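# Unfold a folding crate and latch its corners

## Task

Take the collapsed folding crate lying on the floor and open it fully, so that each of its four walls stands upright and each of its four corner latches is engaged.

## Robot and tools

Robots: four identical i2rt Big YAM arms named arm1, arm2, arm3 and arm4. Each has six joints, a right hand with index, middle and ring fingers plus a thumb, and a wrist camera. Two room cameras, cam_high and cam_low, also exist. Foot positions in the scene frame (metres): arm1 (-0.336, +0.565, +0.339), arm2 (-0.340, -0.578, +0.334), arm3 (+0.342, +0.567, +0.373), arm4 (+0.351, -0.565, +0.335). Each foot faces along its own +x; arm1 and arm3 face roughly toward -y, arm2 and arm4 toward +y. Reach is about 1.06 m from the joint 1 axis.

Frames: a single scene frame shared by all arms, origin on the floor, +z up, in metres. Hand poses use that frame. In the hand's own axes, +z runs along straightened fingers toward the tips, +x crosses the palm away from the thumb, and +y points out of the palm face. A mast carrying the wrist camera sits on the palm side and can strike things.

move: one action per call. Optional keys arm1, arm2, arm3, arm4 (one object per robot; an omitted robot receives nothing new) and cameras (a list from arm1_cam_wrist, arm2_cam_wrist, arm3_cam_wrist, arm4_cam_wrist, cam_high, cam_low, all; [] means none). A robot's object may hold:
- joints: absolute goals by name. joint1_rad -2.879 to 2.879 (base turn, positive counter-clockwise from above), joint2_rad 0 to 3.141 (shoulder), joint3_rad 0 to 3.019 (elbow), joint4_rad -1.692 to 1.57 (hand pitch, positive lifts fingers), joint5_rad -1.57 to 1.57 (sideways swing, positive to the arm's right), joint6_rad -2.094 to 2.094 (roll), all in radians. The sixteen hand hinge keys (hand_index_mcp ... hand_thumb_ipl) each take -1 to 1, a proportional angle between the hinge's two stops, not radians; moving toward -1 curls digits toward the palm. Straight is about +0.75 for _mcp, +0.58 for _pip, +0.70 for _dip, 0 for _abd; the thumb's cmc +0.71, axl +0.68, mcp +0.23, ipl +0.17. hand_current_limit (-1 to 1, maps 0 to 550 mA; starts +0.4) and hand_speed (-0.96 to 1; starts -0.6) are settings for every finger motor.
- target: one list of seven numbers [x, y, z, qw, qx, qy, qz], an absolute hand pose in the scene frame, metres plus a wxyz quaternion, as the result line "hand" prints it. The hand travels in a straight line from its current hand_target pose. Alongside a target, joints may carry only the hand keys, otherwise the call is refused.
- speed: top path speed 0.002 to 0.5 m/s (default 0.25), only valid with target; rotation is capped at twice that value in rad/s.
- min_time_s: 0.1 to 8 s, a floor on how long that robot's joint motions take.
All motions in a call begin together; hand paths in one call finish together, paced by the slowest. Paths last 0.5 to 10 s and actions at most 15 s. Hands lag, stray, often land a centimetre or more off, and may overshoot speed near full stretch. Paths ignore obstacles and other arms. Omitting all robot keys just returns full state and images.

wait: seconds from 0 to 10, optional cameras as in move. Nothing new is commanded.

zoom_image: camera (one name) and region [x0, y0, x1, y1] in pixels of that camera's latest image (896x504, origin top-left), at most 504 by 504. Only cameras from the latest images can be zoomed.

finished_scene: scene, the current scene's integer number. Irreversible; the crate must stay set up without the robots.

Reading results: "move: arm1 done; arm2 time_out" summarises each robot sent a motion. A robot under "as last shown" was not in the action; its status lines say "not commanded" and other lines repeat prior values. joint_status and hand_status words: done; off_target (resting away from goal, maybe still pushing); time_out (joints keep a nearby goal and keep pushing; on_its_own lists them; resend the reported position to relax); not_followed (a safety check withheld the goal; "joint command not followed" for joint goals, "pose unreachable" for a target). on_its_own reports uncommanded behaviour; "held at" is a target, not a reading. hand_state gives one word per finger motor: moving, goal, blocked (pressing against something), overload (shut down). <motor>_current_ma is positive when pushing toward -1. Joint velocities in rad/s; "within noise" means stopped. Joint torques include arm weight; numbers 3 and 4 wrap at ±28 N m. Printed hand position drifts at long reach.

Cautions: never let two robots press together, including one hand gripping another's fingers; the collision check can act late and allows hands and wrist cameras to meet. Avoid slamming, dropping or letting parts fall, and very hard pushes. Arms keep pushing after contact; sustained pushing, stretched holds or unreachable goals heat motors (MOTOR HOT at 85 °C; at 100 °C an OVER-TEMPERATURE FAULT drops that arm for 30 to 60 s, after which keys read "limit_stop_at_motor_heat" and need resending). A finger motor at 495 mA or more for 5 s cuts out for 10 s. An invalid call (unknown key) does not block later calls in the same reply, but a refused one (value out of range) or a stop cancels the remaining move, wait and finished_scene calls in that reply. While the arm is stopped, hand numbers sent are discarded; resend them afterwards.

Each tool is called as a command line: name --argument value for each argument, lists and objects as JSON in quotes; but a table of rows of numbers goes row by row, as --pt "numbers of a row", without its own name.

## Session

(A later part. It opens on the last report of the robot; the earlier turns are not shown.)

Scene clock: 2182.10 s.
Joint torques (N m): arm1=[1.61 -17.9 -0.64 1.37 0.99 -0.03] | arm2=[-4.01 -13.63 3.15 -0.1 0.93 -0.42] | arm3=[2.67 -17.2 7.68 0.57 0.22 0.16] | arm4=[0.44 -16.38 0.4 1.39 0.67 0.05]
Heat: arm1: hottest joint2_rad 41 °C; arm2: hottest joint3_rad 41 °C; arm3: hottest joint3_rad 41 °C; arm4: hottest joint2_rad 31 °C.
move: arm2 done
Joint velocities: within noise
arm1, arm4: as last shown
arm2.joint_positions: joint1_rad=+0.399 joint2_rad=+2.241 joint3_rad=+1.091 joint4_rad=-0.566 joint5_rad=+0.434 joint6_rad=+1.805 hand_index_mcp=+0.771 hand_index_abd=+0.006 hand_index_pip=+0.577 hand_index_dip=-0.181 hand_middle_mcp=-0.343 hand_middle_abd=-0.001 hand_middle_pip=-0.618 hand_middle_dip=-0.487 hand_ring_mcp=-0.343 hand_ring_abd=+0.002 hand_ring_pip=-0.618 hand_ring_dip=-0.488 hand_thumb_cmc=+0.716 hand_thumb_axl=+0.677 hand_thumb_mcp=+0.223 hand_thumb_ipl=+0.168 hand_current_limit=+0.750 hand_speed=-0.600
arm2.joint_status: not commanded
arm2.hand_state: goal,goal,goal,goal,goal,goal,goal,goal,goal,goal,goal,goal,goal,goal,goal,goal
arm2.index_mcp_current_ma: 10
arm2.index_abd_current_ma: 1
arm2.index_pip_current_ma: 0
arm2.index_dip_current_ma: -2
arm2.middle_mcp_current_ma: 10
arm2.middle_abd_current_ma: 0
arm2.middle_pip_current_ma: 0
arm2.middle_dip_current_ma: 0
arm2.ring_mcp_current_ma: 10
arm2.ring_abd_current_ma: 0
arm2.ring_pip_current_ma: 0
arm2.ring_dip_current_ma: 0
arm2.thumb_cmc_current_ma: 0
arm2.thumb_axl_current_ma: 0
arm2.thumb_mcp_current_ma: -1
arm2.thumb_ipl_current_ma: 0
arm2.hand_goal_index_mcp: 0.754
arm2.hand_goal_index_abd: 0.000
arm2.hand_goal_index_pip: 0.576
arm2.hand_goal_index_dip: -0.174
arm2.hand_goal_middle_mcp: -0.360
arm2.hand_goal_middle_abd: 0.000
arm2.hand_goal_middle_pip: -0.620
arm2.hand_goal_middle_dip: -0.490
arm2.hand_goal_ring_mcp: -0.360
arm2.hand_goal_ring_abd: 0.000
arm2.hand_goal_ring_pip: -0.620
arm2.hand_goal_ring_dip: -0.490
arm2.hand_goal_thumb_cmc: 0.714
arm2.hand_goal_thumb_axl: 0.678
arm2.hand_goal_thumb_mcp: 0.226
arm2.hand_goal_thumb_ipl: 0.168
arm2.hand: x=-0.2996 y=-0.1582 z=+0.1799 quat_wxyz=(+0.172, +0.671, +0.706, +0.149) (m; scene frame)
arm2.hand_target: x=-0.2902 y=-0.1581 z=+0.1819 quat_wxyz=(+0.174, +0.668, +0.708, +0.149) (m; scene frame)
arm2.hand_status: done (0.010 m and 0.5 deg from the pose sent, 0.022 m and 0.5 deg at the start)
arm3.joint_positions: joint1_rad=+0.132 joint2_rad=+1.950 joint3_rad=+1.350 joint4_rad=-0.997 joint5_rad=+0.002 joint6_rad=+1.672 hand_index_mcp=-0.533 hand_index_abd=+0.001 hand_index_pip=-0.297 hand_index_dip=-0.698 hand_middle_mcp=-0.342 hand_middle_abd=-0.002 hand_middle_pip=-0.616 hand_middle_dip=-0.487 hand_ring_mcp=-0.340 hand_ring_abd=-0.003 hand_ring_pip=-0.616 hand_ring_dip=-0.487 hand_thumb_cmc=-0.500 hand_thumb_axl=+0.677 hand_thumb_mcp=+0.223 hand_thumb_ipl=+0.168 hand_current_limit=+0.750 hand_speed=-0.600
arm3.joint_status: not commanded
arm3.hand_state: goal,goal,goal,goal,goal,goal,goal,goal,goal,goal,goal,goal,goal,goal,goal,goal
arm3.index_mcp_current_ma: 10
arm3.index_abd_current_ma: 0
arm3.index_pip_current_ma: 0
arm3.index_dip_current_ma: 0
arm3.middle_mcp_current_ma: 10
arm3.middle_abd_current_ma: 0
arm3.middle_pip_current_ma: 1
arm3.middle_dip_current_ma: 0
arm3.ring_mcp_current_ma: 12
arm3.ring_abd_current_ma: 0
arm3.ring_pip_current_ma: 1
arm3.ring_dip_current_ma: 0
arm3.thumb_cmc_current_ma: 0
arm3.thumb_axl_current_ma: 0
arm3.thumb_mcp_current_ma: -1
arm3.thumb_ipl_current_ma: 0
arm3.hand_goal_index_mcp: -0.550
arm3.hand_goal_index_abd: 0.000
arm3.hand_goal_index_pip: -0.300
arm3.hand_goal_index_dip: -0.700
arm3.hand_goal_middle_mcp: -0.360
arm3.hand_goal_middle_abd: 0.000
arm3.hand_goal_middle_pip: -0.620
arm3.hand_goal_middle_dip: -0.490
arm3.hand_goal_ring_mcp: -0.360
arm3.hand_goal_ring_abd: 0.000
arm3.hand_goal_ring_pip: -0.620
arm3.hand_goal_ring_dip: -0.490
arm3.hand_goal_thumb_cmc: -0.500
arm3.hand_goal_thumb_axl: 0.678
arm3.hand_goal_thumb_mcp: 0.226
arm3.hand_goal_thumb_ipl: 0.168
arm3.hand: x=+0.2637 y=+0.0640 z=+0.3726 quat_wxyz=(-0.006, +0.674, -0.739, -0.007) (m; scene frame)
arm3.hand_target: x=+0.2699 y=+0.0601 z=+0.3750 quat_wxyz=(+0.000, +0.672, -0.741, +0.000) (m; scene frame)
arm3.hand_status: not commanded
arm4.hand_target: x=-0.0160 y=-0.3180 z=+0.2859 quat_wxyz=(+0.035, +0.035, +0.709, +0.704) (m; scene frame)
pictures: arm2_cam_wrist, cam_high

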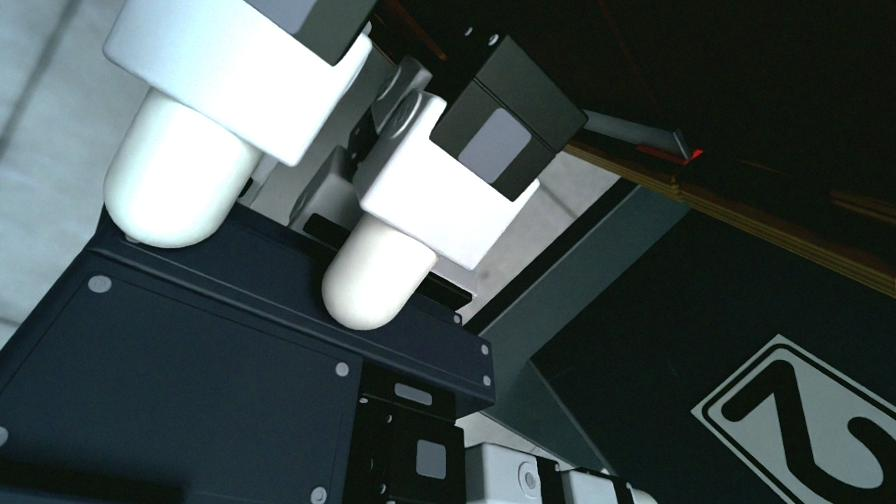

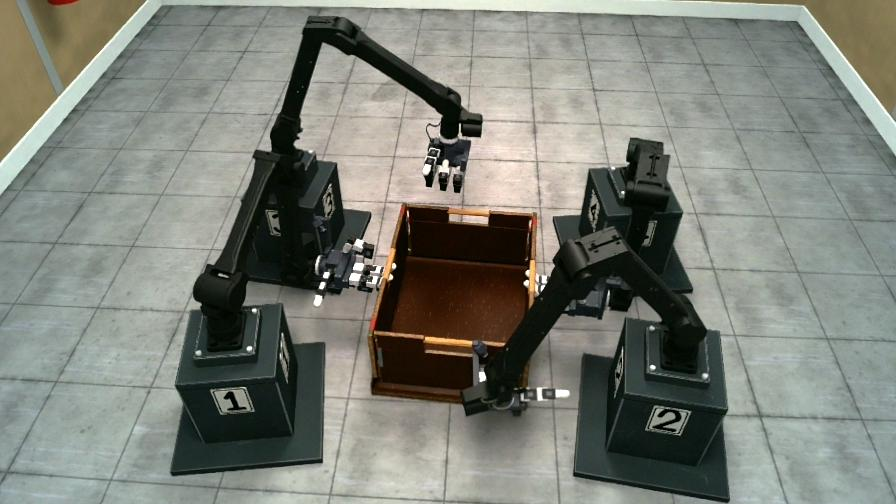

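move --arm2 '{"target": [-0.288, -0.158, 0.205, 0.174, 0.668, 0.708, 0.149], "speed": 0.04}' --cameras '["arm2_cam_wrist"]'

zoom_image --camera "arm2_cam_wrist" --region '[540, 50, 760, 240]'

Scene clock: 2188.57 s.
Joint torques (N m): arm1=[1.55 -17.9 -0.64 1.35 0.99 -0.03] | arm2=[-3.6 -13.63 3.4 -0.96 0.95 -0.34] | arm3=[2.67 -17.2 7.69 0.58 0.22 0.16] | arm4=[0.5 -16.38 0.4 1.42 0.68 0.04]
Heat: arm1: hottest joint2_rad 41 °C; arm2: hottest joint3_rad 41 °C; arm3: hottest joint3_rad 41 °C; arm4: hottest joint2_rad 31 °C.
move: arm2 done
Joint velocities: within noise
arm1, arm3, arm4: as last shown
arm2.joint_positions: joint1_rad=+0.390 joint2_rad=+2.187 joint3_rad=+1.077 joint4_rad=-0.585 joint5_rad=+0.434 joint6_rad=+1.795 hand_index_mcp=+0.786 hand_index_abd=+0.005 hand_index_pip=+0.589 hand_index_dip=-0.168 hand_middle_mcp=-0.343 hand_middle_abd=-0.001 hand_middle_pip=-0.618 hand_middle_dip=-0.487 hand_ring_mcp=-0.343 hand_ring_abd=+0.002 hand_ring_pip=-0.618 hand_ring_dip=-0.488 hand_thumb_cmc=+0.716 hand_thumb_axl=+0.677 hand_thumb_mcp=+0.223 hand_thumb_ipl=+0.168 hand_current_limit=+0.750 hand_speed=-0.600
arm2.joint_status: not commanded
arm2.hand_state: blocked,goal,goal,goal,goal,goal,goal,goal,goal,goal,goal,goal,goal,goal,goal,goal
arm2.index_mcp_current_ma: 29
arm2.index_abd_current_ma: 1
arm2.index_pip_current_ma: 6
arm2.index_dip_current_ma: 1
arm2.middle_mcp_current_ma: 10
arm2.middle_abd_current_ma: 0
arm2.middle_pip_current_ma: 0
arm2.middle_dip_current_ma: 0
arm2.ring_mcp_current_ma: 10
arm2.ring_abd_current_ma: 0
arm2.ring_pip_current_ma: 0
arm2.ring_dip_current_ma: 0
arm2.thumb_cmc_current_ma: 0
arm2.thumb_axl_current_ma: 0
arm2.thumb_mcp_current_ma: -1
arm2.thumb_ipl_current_ma: 0
arm2.hand_goal_index_mcp: 0.754
arm2.hand_goal_index_abd: 0.000
arm2.hand_goal_index_pip: 0.576
arm2.hand_goal_index_dip: -0.174
arm2.hand_goal_middle_mcp: -0.360
arm2.hand_goal_middle_abd: 0.000
arm2.hand_goal_middle_pip: -0.620
arm2.hand_goal_middle_dip: -0.490
arm2.hand_goal_ring_mcp: -0.360
arm2.hand_goal_ring_abd: 0.000
arm2.hand_goal_ring_pip: -0.620
arm2.hand_goal_ring_dip: -0.490
arm2.hand_goal_thumb_cmc: 0.714
arm2.hand_goal_thumb_axl: 0.678
arm2.hand_goal_thumb_mcp: 0.226
arm2.hand_goal_thumb_ipl: 0.168
arm2.hand: x=-0.2964 y=-0.1542 z=+0.2003 quat_wxyz=(+0.165, +0.673, +0.705, +0.153) (m; scene frame)
arm2.hand_target: x=-0.2881 y=-0.1581 z=+0.2049 quat_wxyz=(+0.174, +0.668, +0.708, +0.149) (m; scene frame)
arm2.hand_status: done (0.010 m and 1.3 deg from the pose sent, 0.028 m and 0.5 deg at the start)
pictures: arm2_cam_wrist

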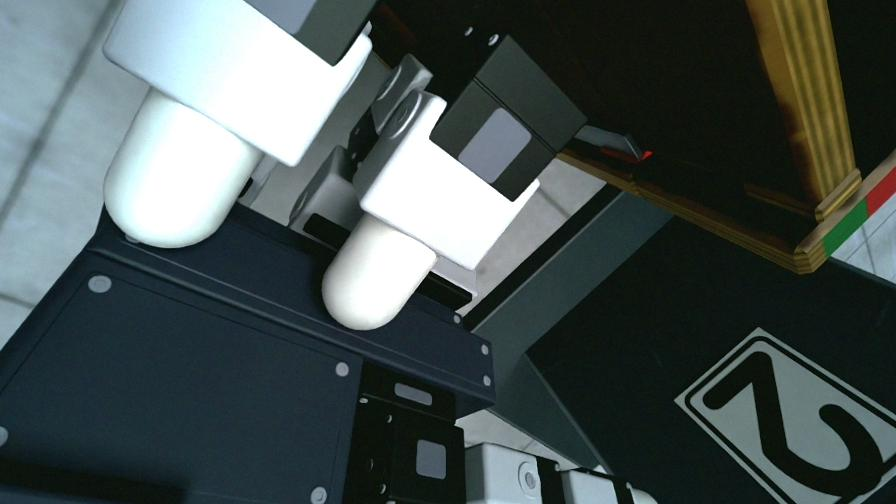

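Scaled by 2.291.

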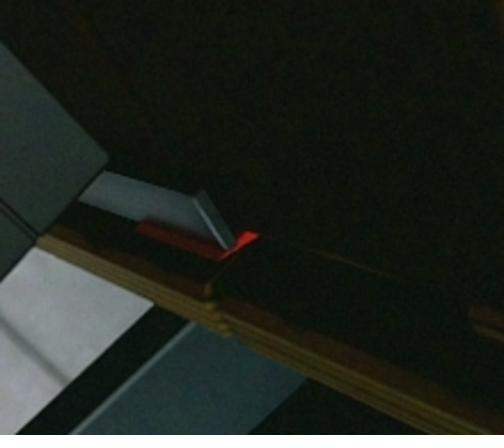

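move --arm2 '{"target": [-0.286, -0.158, 0.225, 0.174, 0.668, 0.708, 0.149], "speed": 0.04}' --cameras '["arm2_cam_wrist", "cam_high"]'

zoom_image --camera "arm2_cam_wrist" --region '[540, 50, 760, 240]'

zoom_image --camera "cam_high" --region '[440, 320, 600, 460]'

Scene clock: 2192.90 s.
Joint torques (N m): arm1=[1.55 -17.9 -0.64 1.33 0.98 -0.03] | arm2=[-3.84 -13.57 3.64 -1.03 0.96 -0.35] | arm3=[2.61 -17.14 7.68 0.55 0.22 0.16] | arm4=[0.56 -16.26 0.4 1.4 0.67 0.05]
Heat: arm1: hottest joint2_rad 41 °C; arm2: hottest joint3_rad 41 °C; arm3: hottest joint3_rad 41 °C; arm4: hottest joint2_rad 31 °C.
move: arm2 off_target
Joint velocities: within noise
arm1, arm3, arm4: as last shown
arm2.joint_positions: joint1_rad=+0.388 joint2_rad=+2.139 joint3_rad=+1.067 joint4_rad=-0.619 joint5_rad=+0.434 joint6_rad=+1.791 hand_index_mcp=+0.788 hand_index_abd=+0.000 hand_index_pip=+0.590 hand_index_dip=-0.167 hand_middle_mcp=-0.343 hand_middle_abd=-0.001 hand_middle_pip=-0.618 hand_middle_dip=-0.487 hand_ring_mcp=-0.343 hand_ring_abd=+0.002 hand_ring_pip=-0.618 hand_ring_dip=-0.488 hand_thumb_cmc=+0.716 hand_thumb_axl=+0.677 hand_thumb_mcp=+0.223 hand_thumb_ipl=+0.168 hand_current_limit=+0.750 hand_speed=-0.600
arm2.joint_status: not commanded
arm2.hand_state: blocked,goal,goal,goal,goal,goal,goal,goal,goal,goal,goal,goal,goal,goal,goal,goal
arm2.index_mcp_current_ma: 33
arm2.index_abd_current_ma: 0
arm2.index_pip_current_ma: 7
arm2.index_dip_current_ma: 2
arm2.middle_mcp_current_ma: 10
arm2.middle_abd_current_ma: 0
arm2.middle_pip_current_ma: 0
arm2.middle_dip_current_ma: 0
arm2.ring_mcp_current_ma: 10
arm2.ring_abd_current_ma: 0
arm2.ring_pip_current_ma: 0
arm2.ring_dip_current_ma: 0
arm2.thumb_cmc_current_ma: 0
arm2.thumb_axl_current_ma: 0
arm2.thumb_mcp_current_ma: -1
arm2.thumb_ipl_current_ma: 0
arm2.hand_goal_index_mcp: 0.754
arm2.hand_goal_index_abd: 0.000
arm2.hand_goal_index_pip: 0.576
arm2.hand_goal_index_dip: -0.174
arm2.hand_goal_middle_mcp: -0.360
arm2.hand_goal_middle_abd: 0.000
arm2.hand_goal_middle_pip: -0.620
arm2.hand_goal_middle_dip: -0.490
arm2.hand_goal_ring_mcp: -0.360
arm2.hand_goal_ring_abd: 0.000
arm2.hand_goal_ring_pip: -0.620
arm2.hand_goal_ring_dip: -0.490
arm2.hand_goal_thumb_cmc: 0.714
arm2.hand_goal_thumb_axl: 0.678
arm2.hand_goal_thumb_mcp: 0.226
arm2.hand_goal_thumb_ipl: 0.168
arm2.hand: x=-0.2957 y=-0.1535 z=+0.2197 quat_wxyz=(+0.164, +0.672, +0.705, +0.153) (m; scene frame)
arm2.hand_target: x=-0.2863 y=-0.1581 z=+0.2247 quat_wxyz=(+0.174, +0.668, +0.708, +0.149) (m; scene frame)
arm2.hand_status: off_target (0.012 m and 1.4 deg from the pose sent, 0.027 m and 1.3 deg at the start)
pictures: arm2_cam_wrist, cam_high

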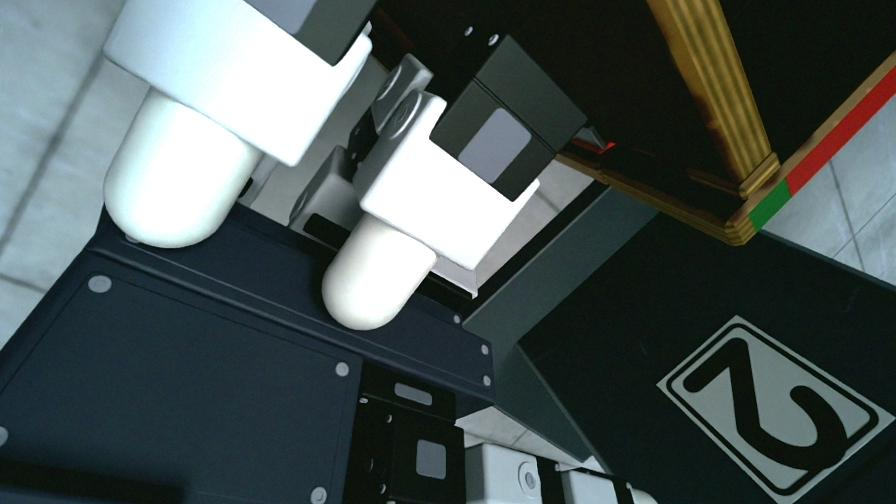

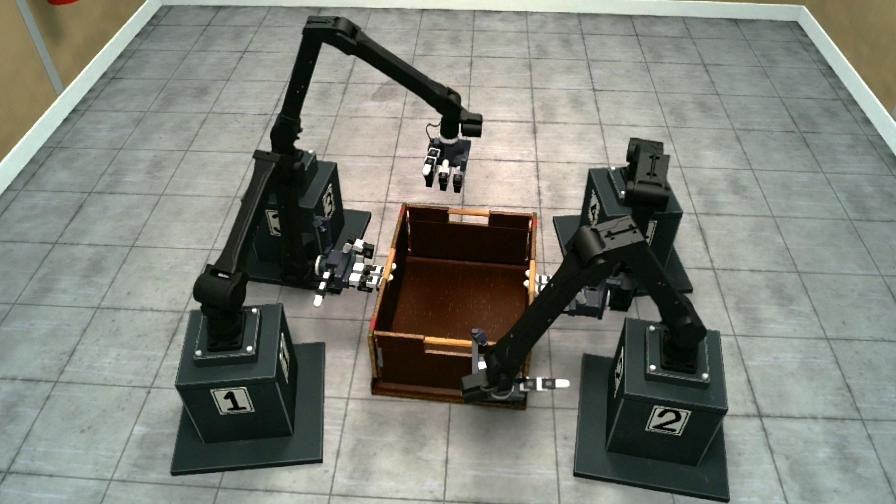

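Scaled by 2.291.

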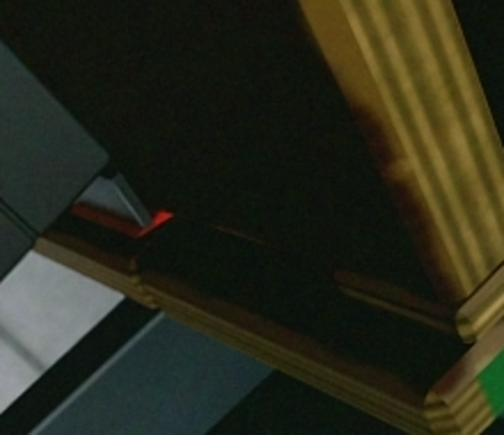

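Scaled by 3.150.

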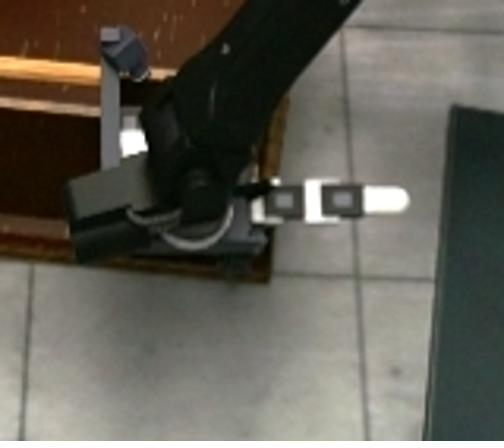

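zoom_image --camera "arm2_cam_wrist" --region '[570, 110, 680, 200]'

zoom_image --camera "arm2_cam_wrist" --region '[640, 140, 780, 250]'

Scaled by 4.582.

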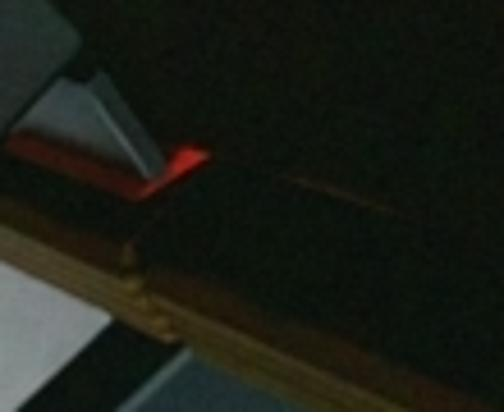

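Scaled by 3.600.

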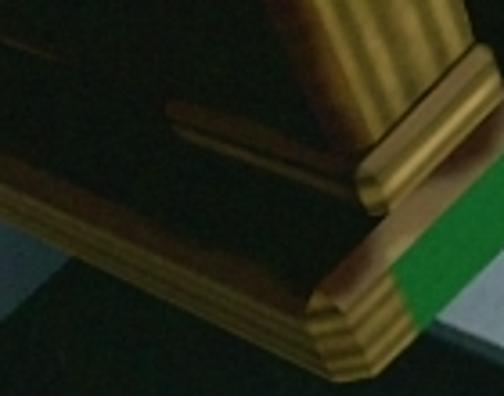

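move --arm2 '{"target": [-0.37, -0.17, 0.23, 0.174, 0.668, 0.708, 0.149], "speed": 0.15}'

move --arm2 '{"target": [-0.37, -0.205, 0.24, 0.174, 0.668, 0.708, 0.149], "speed": 0.15, "joints": {"hand_index_mcp": 1.0, "hand_index_dip": 0.696, "hand_middle_mcp": 0.754, "hand_middle_pip": 0.576, "hand_middle_dip": -0.174}}' --cameras '["arm2_cam_wrist"]'

Scene clock: 2229.87 s.
Joint torques (N m): arm1=[1.61 -17.96 -0.64 1.36 0.99 -0.03] | arm2=[-2.37 -12.34 6.79 -1.11 0.54 0.11] | arm3=[2.61 -17.14 7.66 0.58 0.21 0.17] | arm4=[0.38 -16.32 0.42 1.39 0.67 0.06]
Heat: arm1: hottest joint2_rad 41 °C; arm2: hottest joint3_rad 39 °C; arm3: hottest joint3_rad 41 °C; arm4: hottest joint2_rad 31 °C.
move: arm2 off_target
Joint velocities: within noise
arm1, arm3, arm4: as last shown
arm2.joint_positions: joint1_rad=+0.554 joint2_rad=+2.138 joint3_rad=+1.089 joint4_rad=-0.751 joint5_rad=+0.411 joint6_rad=+1.946 hand_index_mcp=+0.764 hand_index_abd=-0.003 hand_index_pip=+0.580 hand_index_dip=-0.170 hand_middle_mcp=-0.343 hand_middle_abd=-0.001 hand_middle_pip=-0.618 hand_middle_dip=-0.487 hand_ring_mcp=-0.343 hand_ring_abd=+0.002 hand_ring_pip=-0.618 hand_ring_dip=-0.488 hand_thumb_cmc=+0.716 hand_thumb_axl=+0.677 hand_thumb_mcp=+0.223 hand_thumb_ipl=+0.168 hand_current_limit=+0.750 hand_speed=-0.600
arm2.joint_status: not commanded
arm2.hand_state: goal,goal,goal,goal,goal,goal,goal,goal,goal,goal,goal,goal,goal,goal,goal,goal
arm2.index_mcp_current_ma: 4
arm2.index_abd_current_ma: 0
arm2.index_pip_current_ma: 1
arm2.index_dip_current_ma: 1
arm2.middle_mcp_current_ma: 10
arm2.middle_abd_current_ma: 0
arm2.middle_pip_current_ma: 0
arm2.middle_dip_current_ma: 0
arm2.ring_mcp_current_ma: 10
arm2.ring_abd_current_ma: 0
arm2.ring_pip_current_ma: 0
arm2.ring_dip_current_ma: 0
arm2.thumb_cmc_current_ma: 0
arm2.thumb_axl_current_ma: 0
arm2.thumb_mcp_current_ma: -1
arm2.thumb_ipl_current_ma: 0
arm2.hand_goal_index_mcp: 0.754
arm2.hand_goal_index_abd: 0.000
arm2.hand_goal_index_pip: 0.576
arm2.hand_goal_index_dip: -0.174
arm2.hand_goal_middle_mcp: -0.360
arm2.hand_goal_middle_abd: 0.000
arm2.hand_goal_middle_pip: -0.620
arm2.hand_goal_middle_dip: -0.490
arm2.hand_goal_ring_mcp: -0.360
arm2.hand_goal_ring_abd: 0.000
arm2.hand_goal_ring_pip: -0.620
arm2.hand_goal_ring_dip: -0.490
arm2.hand_goal_thumb_cmc: 0.714
arm2.hand_goal_thumb_axl: 0.678
arm2.hand_goal_thumb_mcp: 0.226
arm2.hand_goal_thumb_ipl: 0.168
arm2.hand: x=-0.3648 y=-0.1794 z=+0.2288 quat_wxyz=(+0.182, +0.660, +0.714, +0.146) (m; scene frame)
arm2.hand_target: x=-0.3700 y=-0.1701 z=+0.2302 quat_wxyz=(+0.174, +0.668, +0.708, +0.149) (m; scene frame)
arm2.hand_status: off_target (0.011 m and 1.5 deg from the pose sent, 0.077 m and 1.4 deg at the start)
pictures: none

Scene clock: 2231.17 s.
Joint torques (N m): arm1=[1.61 -17.96 -0.64 1.36 0.98 -0.03] | arm2=[-1.67 -12.92 3.6 -0.44 0.45 0.11] | arm3=[2.67 -17.2 7.71 0.57 0.22 0.16] | arm4=[0.38 -16.38 0.42 1.42 0.67 0.05]
Heat: arm1: hottest joint2_rad 41 °C; arm2: hottest joint3_rad 39 °C; arm3: hottest joint3_rad 41 °C; arm4: hottest joint2_rad 31 °C.
move: arm2 done
Joint velocities: within noise
arm1, arm3, arm4: as last shown
arm2.joint_positions: joint1_rad=+0.576 joint2_rad=+2.090 joint3_rad=+1.028 joint4_rad=-0.746 joint5_rad=+0.405 joint6_rad=+1.981 hand_index_mcp=+0.998 hand_index_abd=-0.003 hand_index_pip=+0.579 hand_index_dip=+0.693 hand_middle_mcp=+0.756 hand_middle_abd=-0.001 hand_middle_pip=+0.574 hand_middle_dip=-0.176 hand_ring_mcp=-0.343 hand_ring_abd=+0.002 hand_ring_pip=-0.618 hand_ring_dip=-0.488 hand_thumb_cmc=+0.716 hand_thumb_axl=+0.677 hand_thumb_mcp=+0.223 hand_thumb_ipl=+0.168 hand_current_limit=+0.750 hand_speed=-0.600
arm2.joint_status: all done
arm2.hand_state: goal,goal,goal,goal,goal,goal,goal,goal,goal,goal,goal,goal,goal,goal,goal,goal
arm2.index_mcp_current_ma: 0
arm2.index_abd_current_ma: 0
arm2.index_pip_current_ma: 0
arm2.index_dip_current_ma: 0
arm2.middle_mcp_current_ma: 0
arm2.middle_abd_current_ma: 0
arm2.middle_pip_current_ma: 0
arm2.middle_dip_current_ma: 0
arm2.ring_mcp_current_ma: 10
arm2.ring_abd_current_ma: 0
arm2.ring_pip_current_ma: 0
arm2.ring_dip_current_ma: 0
arm2.thumb_cmc_current_ma: 0
arm2.thumb_axl_current_ma: 0
arm2.thumb_mcp_current_ma: -1
arm2.thumb_ipl_current_ma: 0
arm2.hand_goal_index_mcp: 1.000
arm2.hand_goal_index_abd: 0.000
arm2.hand_goal_index_pip: 0.576
arm2.hand_goal_index_dip: 0.696
arm2.hand_goal_middle_mcp: 0.754
arm2.hand_goal_middle_abd: 0.000
arm2.hand_goal_middle_pip: 0.576
arm2.hand_goal_middle_dip: -0.174
arm2.hand_goal_ring_mcp: -0.360
arm2.hand_goal_ring_abd: 0.000
arm2.hand_goal_ring_pip: -0.620
arm2.hand_goal_ring_dip: -0.490
arm2.hand_goal_thumb_cmc: 0.714
arm2.hand_goal_thumb_axl: 0.678
arm2.hand_goal_thumb_mcp: 0.226
arm2.hand_goal_thumb_ipl: 0.168
arm2.hand: x=-0.3670 y=-0.2014 z=+0.2384 quat_wxyz=(+0.180, +0.664, +0.711, +0.147) (m; scene frame)
arm2.hand_target: x=-0.3699 y=-0.2049 z=+0.2399 quat_wxyz=(+0.174, +0.668, +0.708, +0.149) (m; scene frame)
arm2.hand_status: done (0.005 m and 0.9 deg from the pose sent, 0.028 m and 1.5 deg at the start)
pictures: arm2_cam_wrist

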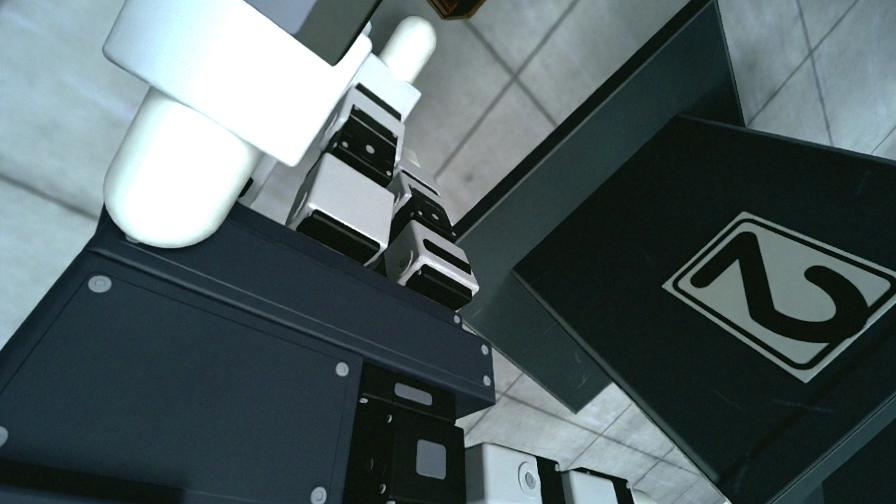

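move --arm2 '{"target": [-0.34, -0.203, 0.183, 0.174, 0.668, 0.708, 0.149], "speed": 0.12}'

move --arm2 '{"target": [-0.305, -0.203, 0.183, 0.174, 0.668, 0.708, 0.149], "speed": 0.05}' --cameras '["arm2_cam_wrist"]'

zoom_image --camera "arm2_cam_wrist" --region '[350, 0, 750, 240]'

Scene clock: 2235.20 s.
Joint torques (N m): arm1=[1.61 -17.9 -0.62 1.35 0.98 -0.04] | arm2=[-2.9 -11.05 3.3 -0.32 0.75 -0.29] | arm3=[2.61 -17.2 7.68 0.58 0.22 0.17] | arm4=[0.5 -16.32 0.4 1.36 0.68 0.05]
Heat: arm1: hottest joint2_rad 41 °C; arm2: hottest joint3_rad 38 °C; arm3: hottest joint3_rad 41 °C; arm4: hottest joint2_rad 31 °C.
move: arm2 done
Joint velocities: within noise
arm1.joint_positions: joint1_rad=+1.140 joint2_rad=+2.631 joint3_rad=+0.942 joint4_rad=+1.569 joint5_rad=+1.394 joint6_rad=+0.123 hand_index_mcp=+0.785 hand_index_abd=-0.012 hand_index_pip=+0.593 hand_index_dip=-0.038 hand_middle_mcp=+0.778 hand_middle_abd=-0.023 hand_middle_pip=+0.589 hand_middle_dip=-0.030 hand_ring_mcp=-0.358 hand_ring_abd=+0.001 hand_ring_pip=-0.620 hand_ring_dip=-0.487 hand_thumb_cmc=+0.721 hand_thumb_axl=+0.677 hand_thumb_mcp=+0.226 hand_thumb_ipl=+0.168 hand_current_limit=+0.750 hand_speed=-0.600
arm1.joint_status: not commanded
arm1.hand_state: blocked,goal,goal,goal,blocked,blocked,goal,goal,goal,goal,goal,goal,goal,goal,goal,goal
arm1.index_mcp_current_ma: 20
arm1.index_abd_current_ma: -2
arm1.index_pip_current_ma: 6
arm1.index_dip_current_ma: 3
arm1.middle_mcp_current_ma: 12
arm1.middle_abd_current_ma: -8
arm1.middle_pip_current_ma: 3
arm1.middle_dip_current_ma: 8
arm1.ring_mcp_current_ma: 0
arm1.ring_abd_current_ma: 0
arm1.ring_pip_current_ma: 0
arm1.ring_dip_current_ma: 0
arm1.thumb_cmc_current_ma: 1
arm1.thumb_axl_current_ma: 0
arm1.thumb_mcp_current_ma: 0
arm1.thumb_ipl_current_ma: 0
arm1.hand_goal_index_mcp: 0.754
arm1.hand_goal_index_abd: 0.000
arm1.hand_goal_index_pip: 0.576
arm1.hand_goal_index_dip: -0.050
arm1.hand_goal_middle_mcp: 0.754
arm1.hand_goal_middle_abd: 0.000
arm1.hand_goal_middle_pip: 0.576
arm1.hand_goal_middle_dip: -0.050
arm1.hand_goal_ring_mcp: -0.360
arm1.hand_goal_ring_abd: 0.000
arm1.hand_goal_ring_pip: -0.620
arm1.hand_goal_ring_dip: -0.490
arm1.hand_goal_thumb_cmc: 0.714
arm1.hand_goal_thumb_axl: 0.678
arm1.hand_goal_thumb_mcp: 0.226
arm1.hand_goal_thumb_ipl: 0.168
arm1.hand: x=+0.0246 y=+0.2837 z=+0.2894 quat_wxyz=(+0.699, +0.714, -0.036, -0.029) (m; scene frame)
arm1.hand_target: x=+0.0201 y=+0.2898 z=+0.2890 quat_wxyz=(+0.699, +0.714, -0.037, -0.035) (m; scene frame)
arm1.hand_status: not commanded
arm2.joint_positions: joint1_rad=+0.526 joint2_rad=+2.189 joint3_rad=+1.011 joint4_rad=-0.579 joint5_rad=+0.412 joint6_rad=+1.945 hand_index_mcp=+0.998 hand_index_abd=-0.003 hand_index_pip=+0.578 hand_index_dip=+0.693 hand_middle_mcp=+0.756 hand_middle_abd=-0.001 hand_middle_pip=+0.574 hand_middle_dip=-0.176 hand_ring_mcp=-0.343 hand_ring_abd=+0.002 hand_ring_pip=-0.618 hand_ring_dip=-0.488 hand_thumb_cmc=+0.716 hand_thumb_axl=+0.677 hand_thumb_mcp=+0.223 hand_thumb_ipl=+0.168 hand_current_limit=+0.750 hand_speed=-0.600
arm2.joint_status: not commanded
arm2.hand_state: goal,goal,goal,goal,goal,goal,goal,goal,goal,goal,goal,goal,goal,goal,goal,goal
arm2.index_mcp_current_ma: 0
arm2.index_abd_current_ma: 0
arm2.index_pip_current_ma: 0
arm2.index_dip_current_ma: 0
arm2.middle_mcp_current_ma: 0
arm2.middle_abd_current_ma: 0
arm2.middle_pip_current_ma: 0
arm2.middle_dip_current_ma: 0
arm2.ring_mcp_current_ma: 10
arm2.ring_abd_current_ma: 0
arm2.ring_pip_current_ma: 0
arm2.ring_dip_current_ma: 0
arm2.thumb_cmc_current_ma: 0
arm2.thumb_axl_current_ma: 0
arm2.thumb_mcp_current_ma: -1
arm2.thumb_ipl_current_ma: 0
arm2.hand_goal_index_mcp: 1.000
arm2.hand_goal_index_abd: 0.000
arm2.hand_goal_index_pip: 0.576
arm2.hand_goal_index_dip: 0.696
arm2.hand_goal_middle_mcp: 0.754
arm2.hand_goal_middle_abd: 0.000
arm2.hand_goal_middle_pip: 0.576
arm2.hand_goal_middle_dip: -0.174
arm2.hand_goal_ring_mcp: -0.360
arm2.hand_goal_ring_abd: 0.000
arm2.hand_goal_ring_pip: -0.620
arm2.hand_goal_ring_dip: -0.490
arm2.hand_goal_thumb_cmc: 0.714
arm2.hand_goal_thumb_axl: 0.678
arm2.hand_goal_thumb_mcp: 0.226
arm2.hand_goal_thumb_ipl: 0.168
arm2.hand: x=-0.3454 y=-0.1994 z=+0.1892 quat_wxyz=(+0.165, +0.674, +0.704, +0.152) (m; scene frame)
arm2.hand_target: x=-0.3401 y=-0.2032 z=+0.1832 quat_wxyz=(+0.174, +0.668, +0.708, +0.149) (m; scene frame)
arm2.hand_status: done (0.009 m and 1.3 deg from the pose sent, 0.062 m and 0.9 deg at the start)
arm3: as last shown
arm4.joint_positions: joint1_rad=+1.246 joint2_rad=+2.617 joint3_rad=+0.934 joint4_rad=+1.558 joint5_rad=+1.474 joint6_rad=+0.120 hand_index_mcp=+0.800 hand_index_abd=-0.016 hand_index_pip=+0.608 hand_index_dip=-0.033 hand_middle_mcp=+0.771 hand_middle_abd=-0.008 hand_middle_pip=+0.613 hand_middle_dip=+0.036 hand_ring_mcp=-0.358 hand_ring_abd=+0.001 hand_ring_pip=-0.620 hand_ring_dip=-0.488 hand_thumb_cmc=+0.721 hand_thumb_axl=+0.677 hand_thumb_mcp=+0.224 hand_thumb_ipl=+0.168 hand_current_limit=+0.750 hand_speed=-0.600
arm4.joint_status: not commanded
arm4.hand_state: blocked,goal,blocked,goal,goal,goal,blocked,blocked,goal,goal,goal,goal,goal,goal,goal,goal
arm4.index_mcp_current_ma: 46
arm4.index_abd_current_ma: -5
arm4.index_pip_current_ma: 22
arm4.index_dip_current_ma: 7
arm4.middle_mcp_current_ma: 7
arm4.middle_abd_current_ma: -1
arm4.middle_pip_current_ma: 29
arm4.middle_dip_current_ma: 27
arm4.ring_mcp_current_ma: 0
arm4.ring_abd_current_ma: 0
arm4.ring_pip_current_ma: 0
arm4.ring_dip_current_ma: 0
arm4.thumb_cmc_current_ma: 1
arm4.thumb_axl_current_ma: 0
arm4.thumb_mcp_current_ma: 0
arm4.thumb_ipl_current_ma: 0
arm4.hand_goal_index_mcp: 0.754
arm4.hand_goal_index_abd: 0.000
arm4.hand_goal_index_pip: 0.576
arm4.hand_goal_index_dip: -0.050
arm4.hand_goal_middle_mcp: 0.754
arm4.hand_goal_middle_abd: 0.000
arm4.hand_goal_middle_pip: 0.576
arm4.hand_goal_middle_dip: 0.000
arm4.hand_goal_ring_mcp: -0.360
arm4.hand_goal_ring_abd: 0.000
arm4.hand_goal_ring_pip: -0.620
arm4.hand_goal_ring_dip: -0.490
arm4.hand_goal_thumb_cmc: 0.714
arm4.hand_goal_thumb_axl: 0.678
arm4.hand_goal_thumb_mcp: 0.226
arm4.hand_goal_thumb_ipl: 0.168
arm4.hand: x=-0.0165 y=-0.3135 z=+0.2877 quat_wxyz=(+0.038, +0.030, +0.710, +0.703) (m; scene frame)
arm4.hand_target: x=-0.0160 y=-0.3180 z=+0.2859 quat_wxyz=(+0.035, +0.035, +0.709, +0.704) (m; scene frame)
arm4.hand_status: not commanded
pictures: none

Scene clock: 2236.63 s.
Joint torques (N m): arm1=[1.61 -17.85 -0.65 1.36 0.99 -0.03] | arm2=[-2.96 -11.81 2.63 -0.31 0.77 -0.24] | arm3=[2.61 -17.2 7.69 0.58 0.22 0.16] | arm4=[0.32 -16.38 0.42 1.4 0.68 0.04]
Heat: arm1: hottest joint2_rad 41 °C; arm2: hottest joint3_rad 38 °C; arm3: hottest joint3_rad 41 °C; arm4: hottest joint2_rad 31 °C.
move: arm2 done
Joint velocities: within noise
arm1, arm3, arm4: as last shown
arm2.joint_positions: joint1_rad=+0.448 joint2_rad=+2.189 joint3_rad=+0.974 joint4_rad=-0.515 joint5_rad=+0.427 joint6_rad=+1.860 hand_index_mcp=+0.998 hand_index_abd=-0.003 hand_index_pip=+0.578 hand_index_dip=+0.693 hand_middle_mcp=+0.756 hand_middle_abd=-0.001 hand_middle_pip=+0.574 hand_middle_dip=-0.176 hand_ring_mcp=-0.343 hand_ring_abd=+0.002 hand_ring_pip=-0.618 hand_ring_dip=-0.488 hand_thumb_cmc=+0.716 hand_thumb_axl=+0.677 hand_thumb_mcp=+0.223 hand_thumb_ipl=+0.168 hand_current_limit=+0.750 hand_speed=-0.600
arm2.joint_status: not commanded
arm2.hand_state: goal,goal,goal,goal,goal,goal,goal,goal,goal,goal,goal,goal,goal,goal,goal,goal
arm2.index_mcp_current_ma: 0
arm2.index_abd_current_ma: 0
arm2.index_pip_current_ma: 0
arm2.index_dip_current_ma: 0
arm2.middle_mcp_current_ma: 0
arm2.middle_abd_current_ma: 0
arm2.middle_pip_current_ma: 0
arm2.middle_dip_current_ma: 0
arm2.ring_mcp_current_ma: 10
arm2.ring_abd_current_ma: 0
arm2.ring_pip_current_ma: 0
arm2.ring_dip_current_ma: 0
arm2.thumb_cmc_current_ma: 0
arm2.thumb_axl_current_ma: 0
arm2.thumb_mcp_current_ma: -1
arm2.thumb_ipl_current_ma: 0
arm2.hand_goal_index_mcp: 1.000
arm2.hand_goal_index_abd: 0.000
arm2.hand_goal_index_pip: 0.576
arm2.hand_goal_index_dip: 0.696
arm2.hand_goal_middle_mcp: 0.754
arm2.hand_goal_middle_abd: 0.000
arm2.hand_goal_middle_pip: 0.576
arm2.hand_goal_middle_dip: -0.174
arm2.hand_goal_ring_mcp: -0.360
arm2.hand_goal_ring_abd: 0.000
arm2.hand_goal_ring_pip: -0.620
arm2.hand_goal_ring_dip: -0.490
arm2.hand_goal_thumb_cmc: 0.714
arm2.hand_goal_thumb_axl: 0.678
arm2.hand_goal_thumb_mcp: 0.226
arm2.hand_goal_thumb_ipl: 0.168
arm2.hand: x=-0.3101 y=-0.1997 z=+0.1846 quat_wxyz=(+0.169, +0.672, +0.705, +0.151) (m; scene frame)
arm2.hand_target: x=-0.3051 y=-0.2030 z=+0.1830 quat_wxyz=(+0.174, +0.668, +0.708, +0.149) (m; scene frame)
arm2.hand_status: done (0.006 m and 0.9 deg from the pose sent, 0.041 m and 1.3 deg at the start)
pictures: arm2_cam_wrist

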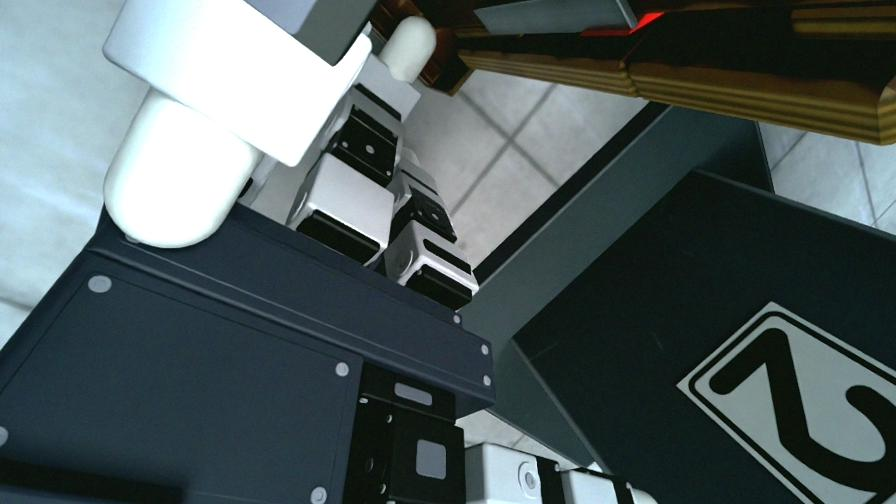

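Scaled by 1.260.

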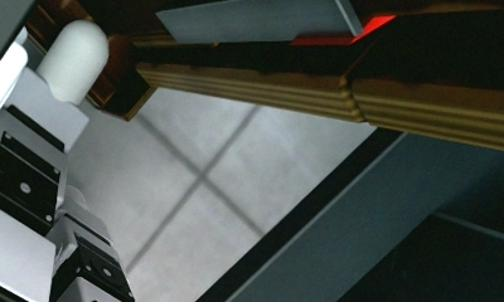

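move --arm2 '{"target": [-0.286, -0.203, 0.178, 0.174, 0.668, 0.708, 0.149], "speed": 0.05}' --cameras '["arm2_cam_wrist"]'

zoom_image --camera "arm2_cam_wrist" --region '[350, 0, 750, 240]'

Scene clock: 2244.73 s.
Joint torques (N m): arm1=[1.61 -17.9 -0.64 1.36 0.98 -0.04] | arm2=[-4.31 -11.28 2.44 -0.09 0.9 -0.32] | arm3=[2.73 -17.26 7.69 0.54 0.21 0.17] | arm4=[0.5 -16.38 0.44 1.4 0.67 0.05]
Heat: arm1: hottest joint2_rad 41 °C; arm2: hottest joint3_rad 38 °C; arm3: hottest joint3_rad 41 °C; arm4: hottest joint2_rad 31 °C.
move: arm2 off_target
Joint velocities: within noise
arm1, arm3, arm4: as last shown
arm2.joint_positions: joint1_rad=+0.420 joint2_rad=+2.189 joint3_rad=+0.959 joint4_rad=-0.475 joint5_rad=+0.431 joint6_rad=+1.817 hand_index_mcp=+0.998 hand_index_abd=-0.003 hand_index_pip=+0.578 hand_index_dip=+0.693 hand_middle_mcp=+0.765 hand_middle_abd=+0.008 hand_middle_pip=+0.572 hand_middle_dip=-0.190 hand_ring_mcp=-0.343 hand_ring_abd=+0.002 hand_ring_pip=-0.618 hand_ring_dip=-0.488 hand_thumb_cmc=+0.716 hand_thumb_axl=+0.677 hand_thumb_mcp=+0.223 hand_thumb_ipl=+0.168 hand_current_limit=+0.750 hand_speed=-0.600
arm2.joint_status: not commanded
arm2.hand_state: goal,goal,goal,goal,goal,goal,goal,goal,goal,goal,goal,goal,goal,goal,goal,goal
arm2.index_mcp_current_ma: 0
arm2.index_abd_current_ma: 0
arm2.index_pip_current_ma: 0
arm2.index_dip_current_ma: 0
arm2.middle_mcp_current_ma: 4
arm2.middle_abd_current_ma: 2
arm2.middle_pip_current_ma: -1
arm2.middle_dip_current_ma: -8
arm2.ring_mcp_current_ma: 10
arm2.ring_abd_current_ma: 0
arm2.ring_pip_current_ma: 0
arm2.ring_dip_current_ma: 0
arm2.thumb_cmc_current_ma: 0
arm2.thumb_axl_current_ma: 0
arm2.thumb_mcp_current_ma: -1
arm2.thumb_ipl_current_ma: 0
arm2.hand_goal_index_mcp: 1.000
arm2.hand_goal_index_abd: 0.000
arm2.hand_goal_index_pip: 0.576
arm2.hand_goal_index_dip: 0.696
arm2.hand_goal_middle_mcp: 0.754
arm2.hand_goal_middle_abd: 0.000
arm2.hand_goal_middle_pip: 0.576
arm2.hand_goal_middle_dip: -0.174
arm2.hand_goal_ring_mcp: -0.360
arm2.hand_goal_ring_abd: 0.000
arm2.hand_goal_ring_pip: -0.620
arm2.hand_goal_ring_dip: -0.490
arm2.hand_goal_thumb_cmc: 0.714
arm2.hand_goal_thumb_axl: 0.678
arm2.hand_goal_thumb_mcp: 0.226
arm2.hand_goal_thumb_ipl: 0.168
arm2.hand: x=-0.2979 y=-0.1974 z=+0.1817 quat_wxyz=(+0.165, +0.669, +0.708, +0.153) (m; scene frame)
arm2.hand_target: x=-0.2864 y=-0.2032 z=+0.1782 quat_wxyz=(+0.174, +0.668, +0.708, +0.149) (m; scene frame)
arm2.hand_status: off_target (0.014 m and 1.2 deg from the pose sent, 0.025 m and 0.8 deg at the start)
pictures: arm2_cam_wrist

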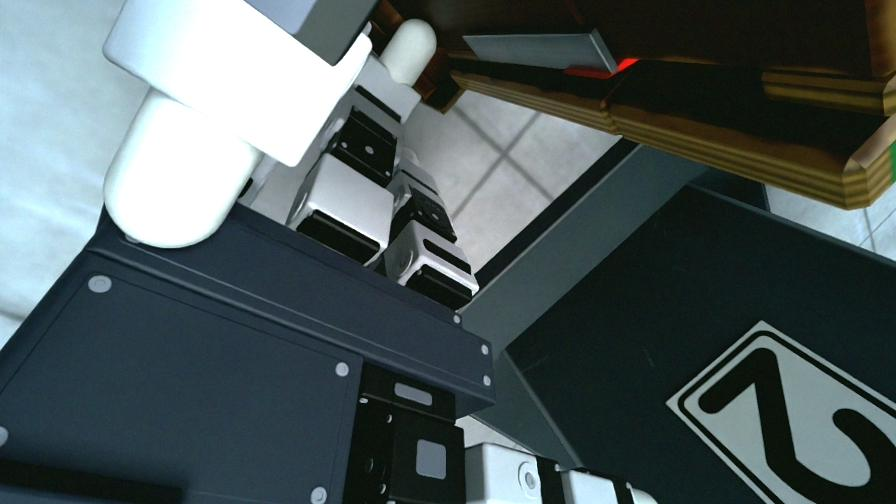

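Scaled by 1.260.

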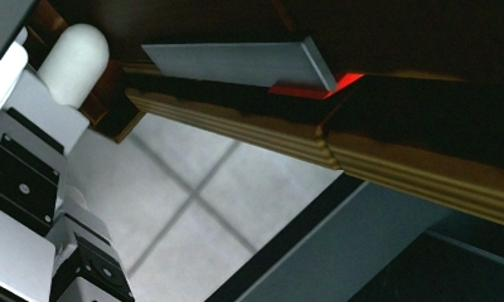

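move --arm2 '{"target": [-0.286, -0.203, 0.205, 0.174, 0.668, 0.708, 0.149], "speed": 0.04}' --cameras '["arm2_cam_wrist"]'

zoom_image --camera "arm2_cam_wrist" --region '[350, 0, 750, 240]'

Scene clock: 2248.90 s.
Joint torques (N m): arm1=[1.61 -17.9 -0.64 1.33 0.98 -0.03] | arm2=[-3.6 -12.51 2.74 -1.01 0.91 -0.28] | arm3=[2.67 -17.2 7.68 0.57 0.22 0.17] | arm4=[0.44 -16.32 0.38 1.42 0.67 0.04]
Heat: arm1: hottest joint2_rad 41 °C; arm2: hottest joint3_rad 38 °C; arm3: hottest joint3_rad 41 °C; arm4: hottest joint2_rad 31 °C.
move: arm2 off_target
Joint velocities: within noise
arm1, arm4: as last shown
arm2.joint_positions: joint1_rad=+0.411 joint2_rad=+2.138 joint3_rad=+0.942 joint4_rad=-0.508 joint5_rad=+0.431 joint6_rad=+1.810 hand_index_mcp=+0.998 hand_index_abd=-0.003 hand_index_pip=+0.578 hand_index_dip=+0.693 hand_middle_mcp=+0.787 hand_middle_abd=+0.000 hand_middle_pip=+0.594 hand_middle_dip=-0.167 hand_ring_mcp=-0.343 hand_ring_abd=+0.002 hand_ring_pip=-0.618 hand_ring_dip=-0.488 hand_thumb_cmc=+0.716 hand_thumb_axl=+0.677 hand_thumb_mcp=+0.223 hand_thumb_ipl=+0.168 hand_current_limit=+0.750 hand_speed=-0.600
arm2.joint_status: not commanded
arm2.hand_state: goal,goal,goal,goal,blocked,goal,goal,goal,goal,goal,goal,goal,goal,goal,goal,goal
arm2.index_mcp_current_ma: 0
arm2.index_abd_current_ma: 0
arm2.index_pip_current_ma: 0
arm2.index_dip_current_ma: 0
arm2.middle_mcp_current_ma: 31
arm2.middle_abd_current_ma: 0
arm2.middle_pip_current_ma: 10
arm2.middle_dip_current_ma: 2
arm2.ring_mcp_current_ma: 10
arm2.ring_abd_current_ma: 0
arm2.ring_pip_current_ma: 0
arm2.ring_dip_current_ma: 0
arm2.thumb_cmc_current_ma: 0
arm2.thumb_axl_current_ma: 0
arm2.thumb_mcp_current_ma: -1
arm2.thumb_ipl_current_ma: 0
arm2.hand_goal_index_mcp: 1.000
arm2.hand_goal_index_abd: 0.000
arm2.hand_goal_index_pip: 0.576
arm2.hand_goal_index_dip: 0.696
arm2.hand_goal_middle_mcp: 0.754
arm2.hand_goal_middle_abd: 0.000
arm2.hand_goal_middle_pip: 0.576
arm2.hand_goal_middle_dip: -0.174
arm2.hand_goal_ring_mcp: -0.360
arm2.hand_goal_ring_abd: 0.000
arm2.hand_goal_ring_pip: -0.620
arm2.hand_goal_ring_dip: -0.490
arm2.hand_goal_thumb_cmc: 0.714
arm2.hand_goal_thumb_axl: 0.678
arm2.hand_goal_thumb_mcp: 0.226
arm2.hand_goal_thumb_ipl: 0.168
arm2.hand: x=-0.2942 y=-0.1984 z=+0.2002 quat_wxyz=(+0.165, +0.670, +0.707, +0.152) (m; scene frame)
arm2.hand_target: x=-0.2861 y=-0.2030 z=+0.2049 quat_wxyz=(+0.174, +0.668, +0.708, +0.149) (m; scene frame)
arm2.hand_status: off_target (0.011 m and 1.1 deg from the pose sent, 0.027 m and 1.2 deg at the start)
arm3.joint_positions: joint1_rad=+0.132 joint2_rad=+1.950 joint3_rad=+1.350 joint4_rad=-0.997 joint5_rad=+0.002 joint6_rad=+1.672 hand_index_mcp=-0.533 hand_index_abd=+0.001 hand_index_pip=-0.297 hand_index_dip=-0.698 hand_middle_mcp=-0.342 hand_middle_abd=-0.002 hand_middle_pip=-0.616 hand_middle_dip=-0.487 hand_ring_mcp=-0.340 hand_ring_abd=-0.003 hand_ring_pip=-0.616 hand_ring_dip=-0.487 hand_thumb_cmc=-0.500 hand_thumb_axl=+0.677 hand_thumb_mcp=+0.223 hand_thumb_ipl=+0.168 hand_current_limit=+0.750 hand_speed=-0.600
arm3.joint_status: not commanded
arm3.hand_state: goal,goal,goal,goal,goal,goal,goal,goal,goal,goal,goal,goal,goal,goal,goal,goal
arm3.index_mcp_current_ma: 10
arm3.index_abd_current_ma: 0
arm3.index_pip_current_ma: 0
arm3.index_dip_current_ma: 0
arm3.middle_mcp_current_ma: 10
arm3.middle_abd_current_ma: 0
arm3.middle_pip_current_ma: 1
arm3.middle_dip_current_ma: 0
arm3.ring_mcp_current_ma: 12
arm3.ring_abd_current_ma: 0
arm3.ring_pip_current_ma: 1
arm3.ring_dip_current_ma: 0
arm3.thumb_cmc_current_ma: 0
arm3.thumb_axl_current_ma: 0
arm3.thumb_mcp_current_ma: -1
arm3.thumb_ipl_current_ma: 0
arm3.hand_goal_index_mcp: -0.550
arm3.hand_goal_index_abd: 0.000
arm3.hand_goal_index_pip: -0.300
arm3.hand_goal_index_dip: -0.700
arm3.hand_goal_middle_mcp: -0.360
arm3.hand_goal_middle_abd: 0.000
arm3.hand_goal_middle_pip: -0.620
arm3.hand_goal_middle_dip: -0.490
arm3.hand_goal_ring_mcp: -0.360
arm3.hand_goal_ring_abd: 0.000
arm3.hand_goal_ring_pip: -0.620
arm3.hand_goal_ring_dip: -0.490
arm3.hand_goal_thumb_cmc: -0.500
arm3.hand_goal_thumb_axl: 0.678
arm3.hand_goal_thumb_mcp: 0.226
arm3.hand_goal_thumb_ipl: 0.168
arm3.hand: x=+0.2637 y=+0.0640 z=+0.3726 quat_wxyz=(-0.006, +0.674, -0.739, -0.007) (m; scene frame)
arm3.hand_target: x=+0.2699 y=+0.0601 z=+0.3750 quat_wxyz=(+0.000, +0.672, -0.741, +0.000) (m; scene frame)
arm3.hand_status: not commanded
pictures: arm2_cam_wrist

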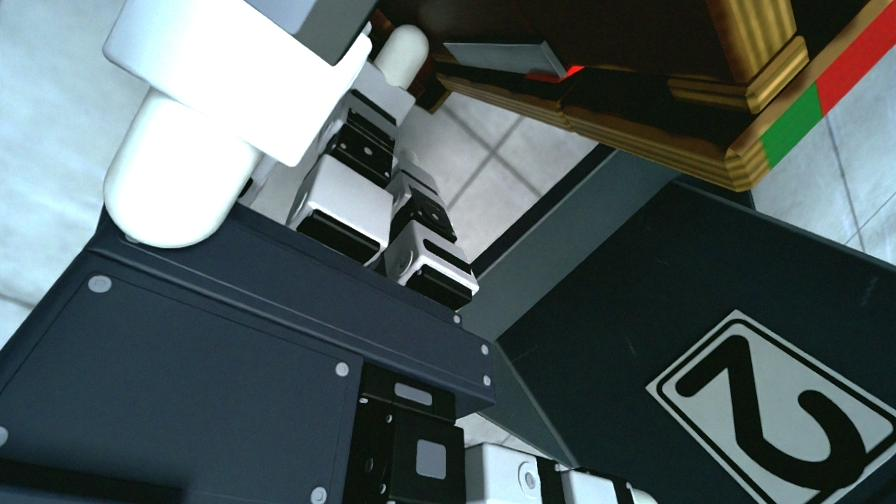

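Scaled by 1.260.

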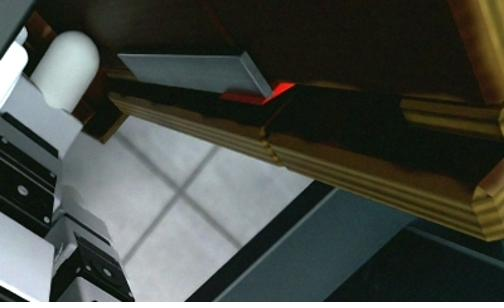

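move --arm2 '{"target": [-0.288, -0.203, 0.222, 0.174, 0.668, 0.708, 0.149], "speed": 0.04}' --cameras '["arm2_cam_wrist"]'

zoom_image --camera "arm2_cam_wrist" --region '[350, 0, 750, 240]'

Scene clock: 2252.27 s.
Joint torques (N m): arm1=[1.55 -17.96 -0.64 1.33 0.98 -0.03] | arm2=[-3.25 -12.4 3.04 -0.99 0.89 -0.21] | arm3=[2.67 -17.26 7.66 0.57 0.21 0.17] | arm4=[0.5 -16.44 0.44 1.39 0.68 0.05]
Heat: arm1: hottest joint2_rad 41 °C; arm2: hottest joint3_rad 38 °C; arm3: hottest joint3_rad 41 °C; arm4: hottest joint2_rad 31 °C.
move: arm2 done
Joint velocities: within noise
arm1, arm3, arm4: as last shown
arm2.joint_positions: joint1_rad=+0.411 joint2_rad=+2.092 joint3_rad=+0.936 joint4_rad=-0.550 joint5_rad=+0.431 joint6_rad=+1.810 hand_index_mcp=+0.998 hand_index_abd=-0.003 hand_index_pip=+0.578 hand_index_dip=+0.693 hand_middle_mcp=+0.787 hand_middle_abd=-0.002 hand_middle_pip=+0.594 hand_middle_dip=-0.167 hand_ring_mcp=-0.343 hand_ring_abd=+0.002 hand_ring_pip=-0.618 hand_ring_dip=-0.488 hand_thumb_cmc=+0.716 hand_thumb_axl=+0.677 hand_thumb_mcp=+0.223 hand_thumb_ipl=+0.168 hand_current_limit=+0.750 hand_speed=-0.600
arm2.joint_status: not commanded
arm2.hand_state: goal,goal,goal,goal,blocked,goal,goal,goal,goal,goal,goal,goal,goal,goal,goal,goal
arm2.index_mcp_current_ma: 0
arm2.index_abd_current_ma: 0
arm2.index_pip_current_ma: 0
arm2.index_dip_current_ma: 0
arm2.middle_mcp_current_ma: 31
arm2.middle_abd_current_ma: 0
arm2.middle_pip_current_ma: 10
arm2.middle_dip_current_ma: 2
arm2.ring_mcp_current_ma: 10
arm2.ring_abd_current_ma: 0
arm2.ring_pip_current_ma: 0
arm2.ring_dip_current_ma: 0
arm2.thumb_cmc_current_ma: 0
arm2.thumb_axl_current_ma: 0
arm2.thumb_mcp_current_ma: -1
arm2.thumb_ipl_current_ma: 0
arm2.hand_goal_index_mcp: 1.000
arm2.hand_goal_index_abd: 0.000
arm2.hand_goal_index_pip: 0.576
arm2.hand_goal_index_dip: 0.696
arm2.hand_goal_middle_mcp: 0.754
arm2.hand_goal_middle_abd: 0.000
arm2.hand_goal_middle_pip: 0.576
arm2.hand_goal_middle_dip: -0.174
arm2.hand_goal_ring_mcp: -0.360
arm2.hand_goal_ring_abd: 0.000
arm2.hand_goal_ring_pip: -0.620
arm2.hand_goal_ring_dip: -0.490
arm2.hand_goal_thumb_cmc: 0.714
arm2.hand_goal_thumb_axl: 0.678
arm2.hand_goal_thumb_mcp: 0.226
arm2.hand_goal_thumb_ipl: 0.168
arm2.hand: x=-0.2944 y=-0.1979 z=+0.2177 quat_wxyz=(+0.166, +0.670, +0.707, +0.152) (m; scene frame)
arm2.hand_target: x=-0.2881 y=-0.2030 z=+0.2219 quat_wxyz=(+0.174, +0.668, +0.708, +0.149) (m; scene frame)
arm2.hand_status: done (0.009 m and 1.0 deg from the pose sent, 0.023 m and 1.1 deg at the start)
pictures: arm2_cam_wrist

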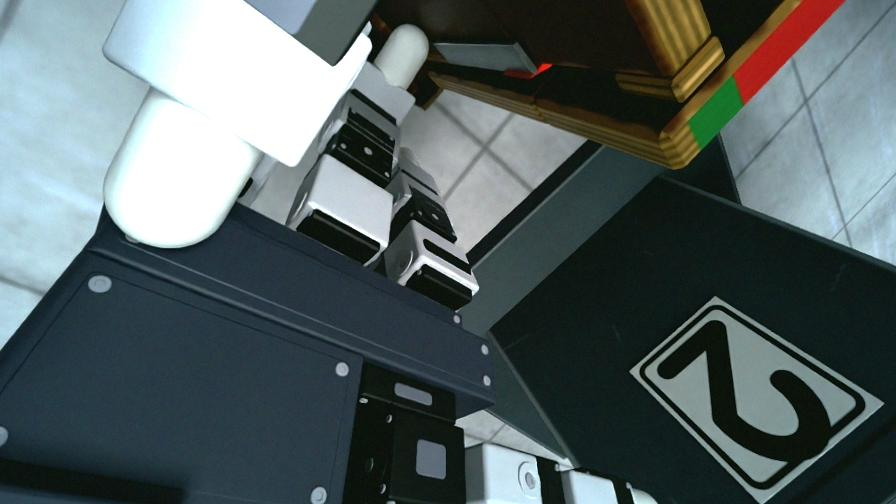

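Scaled by 1.260.

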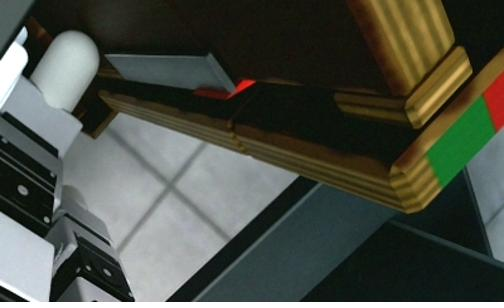

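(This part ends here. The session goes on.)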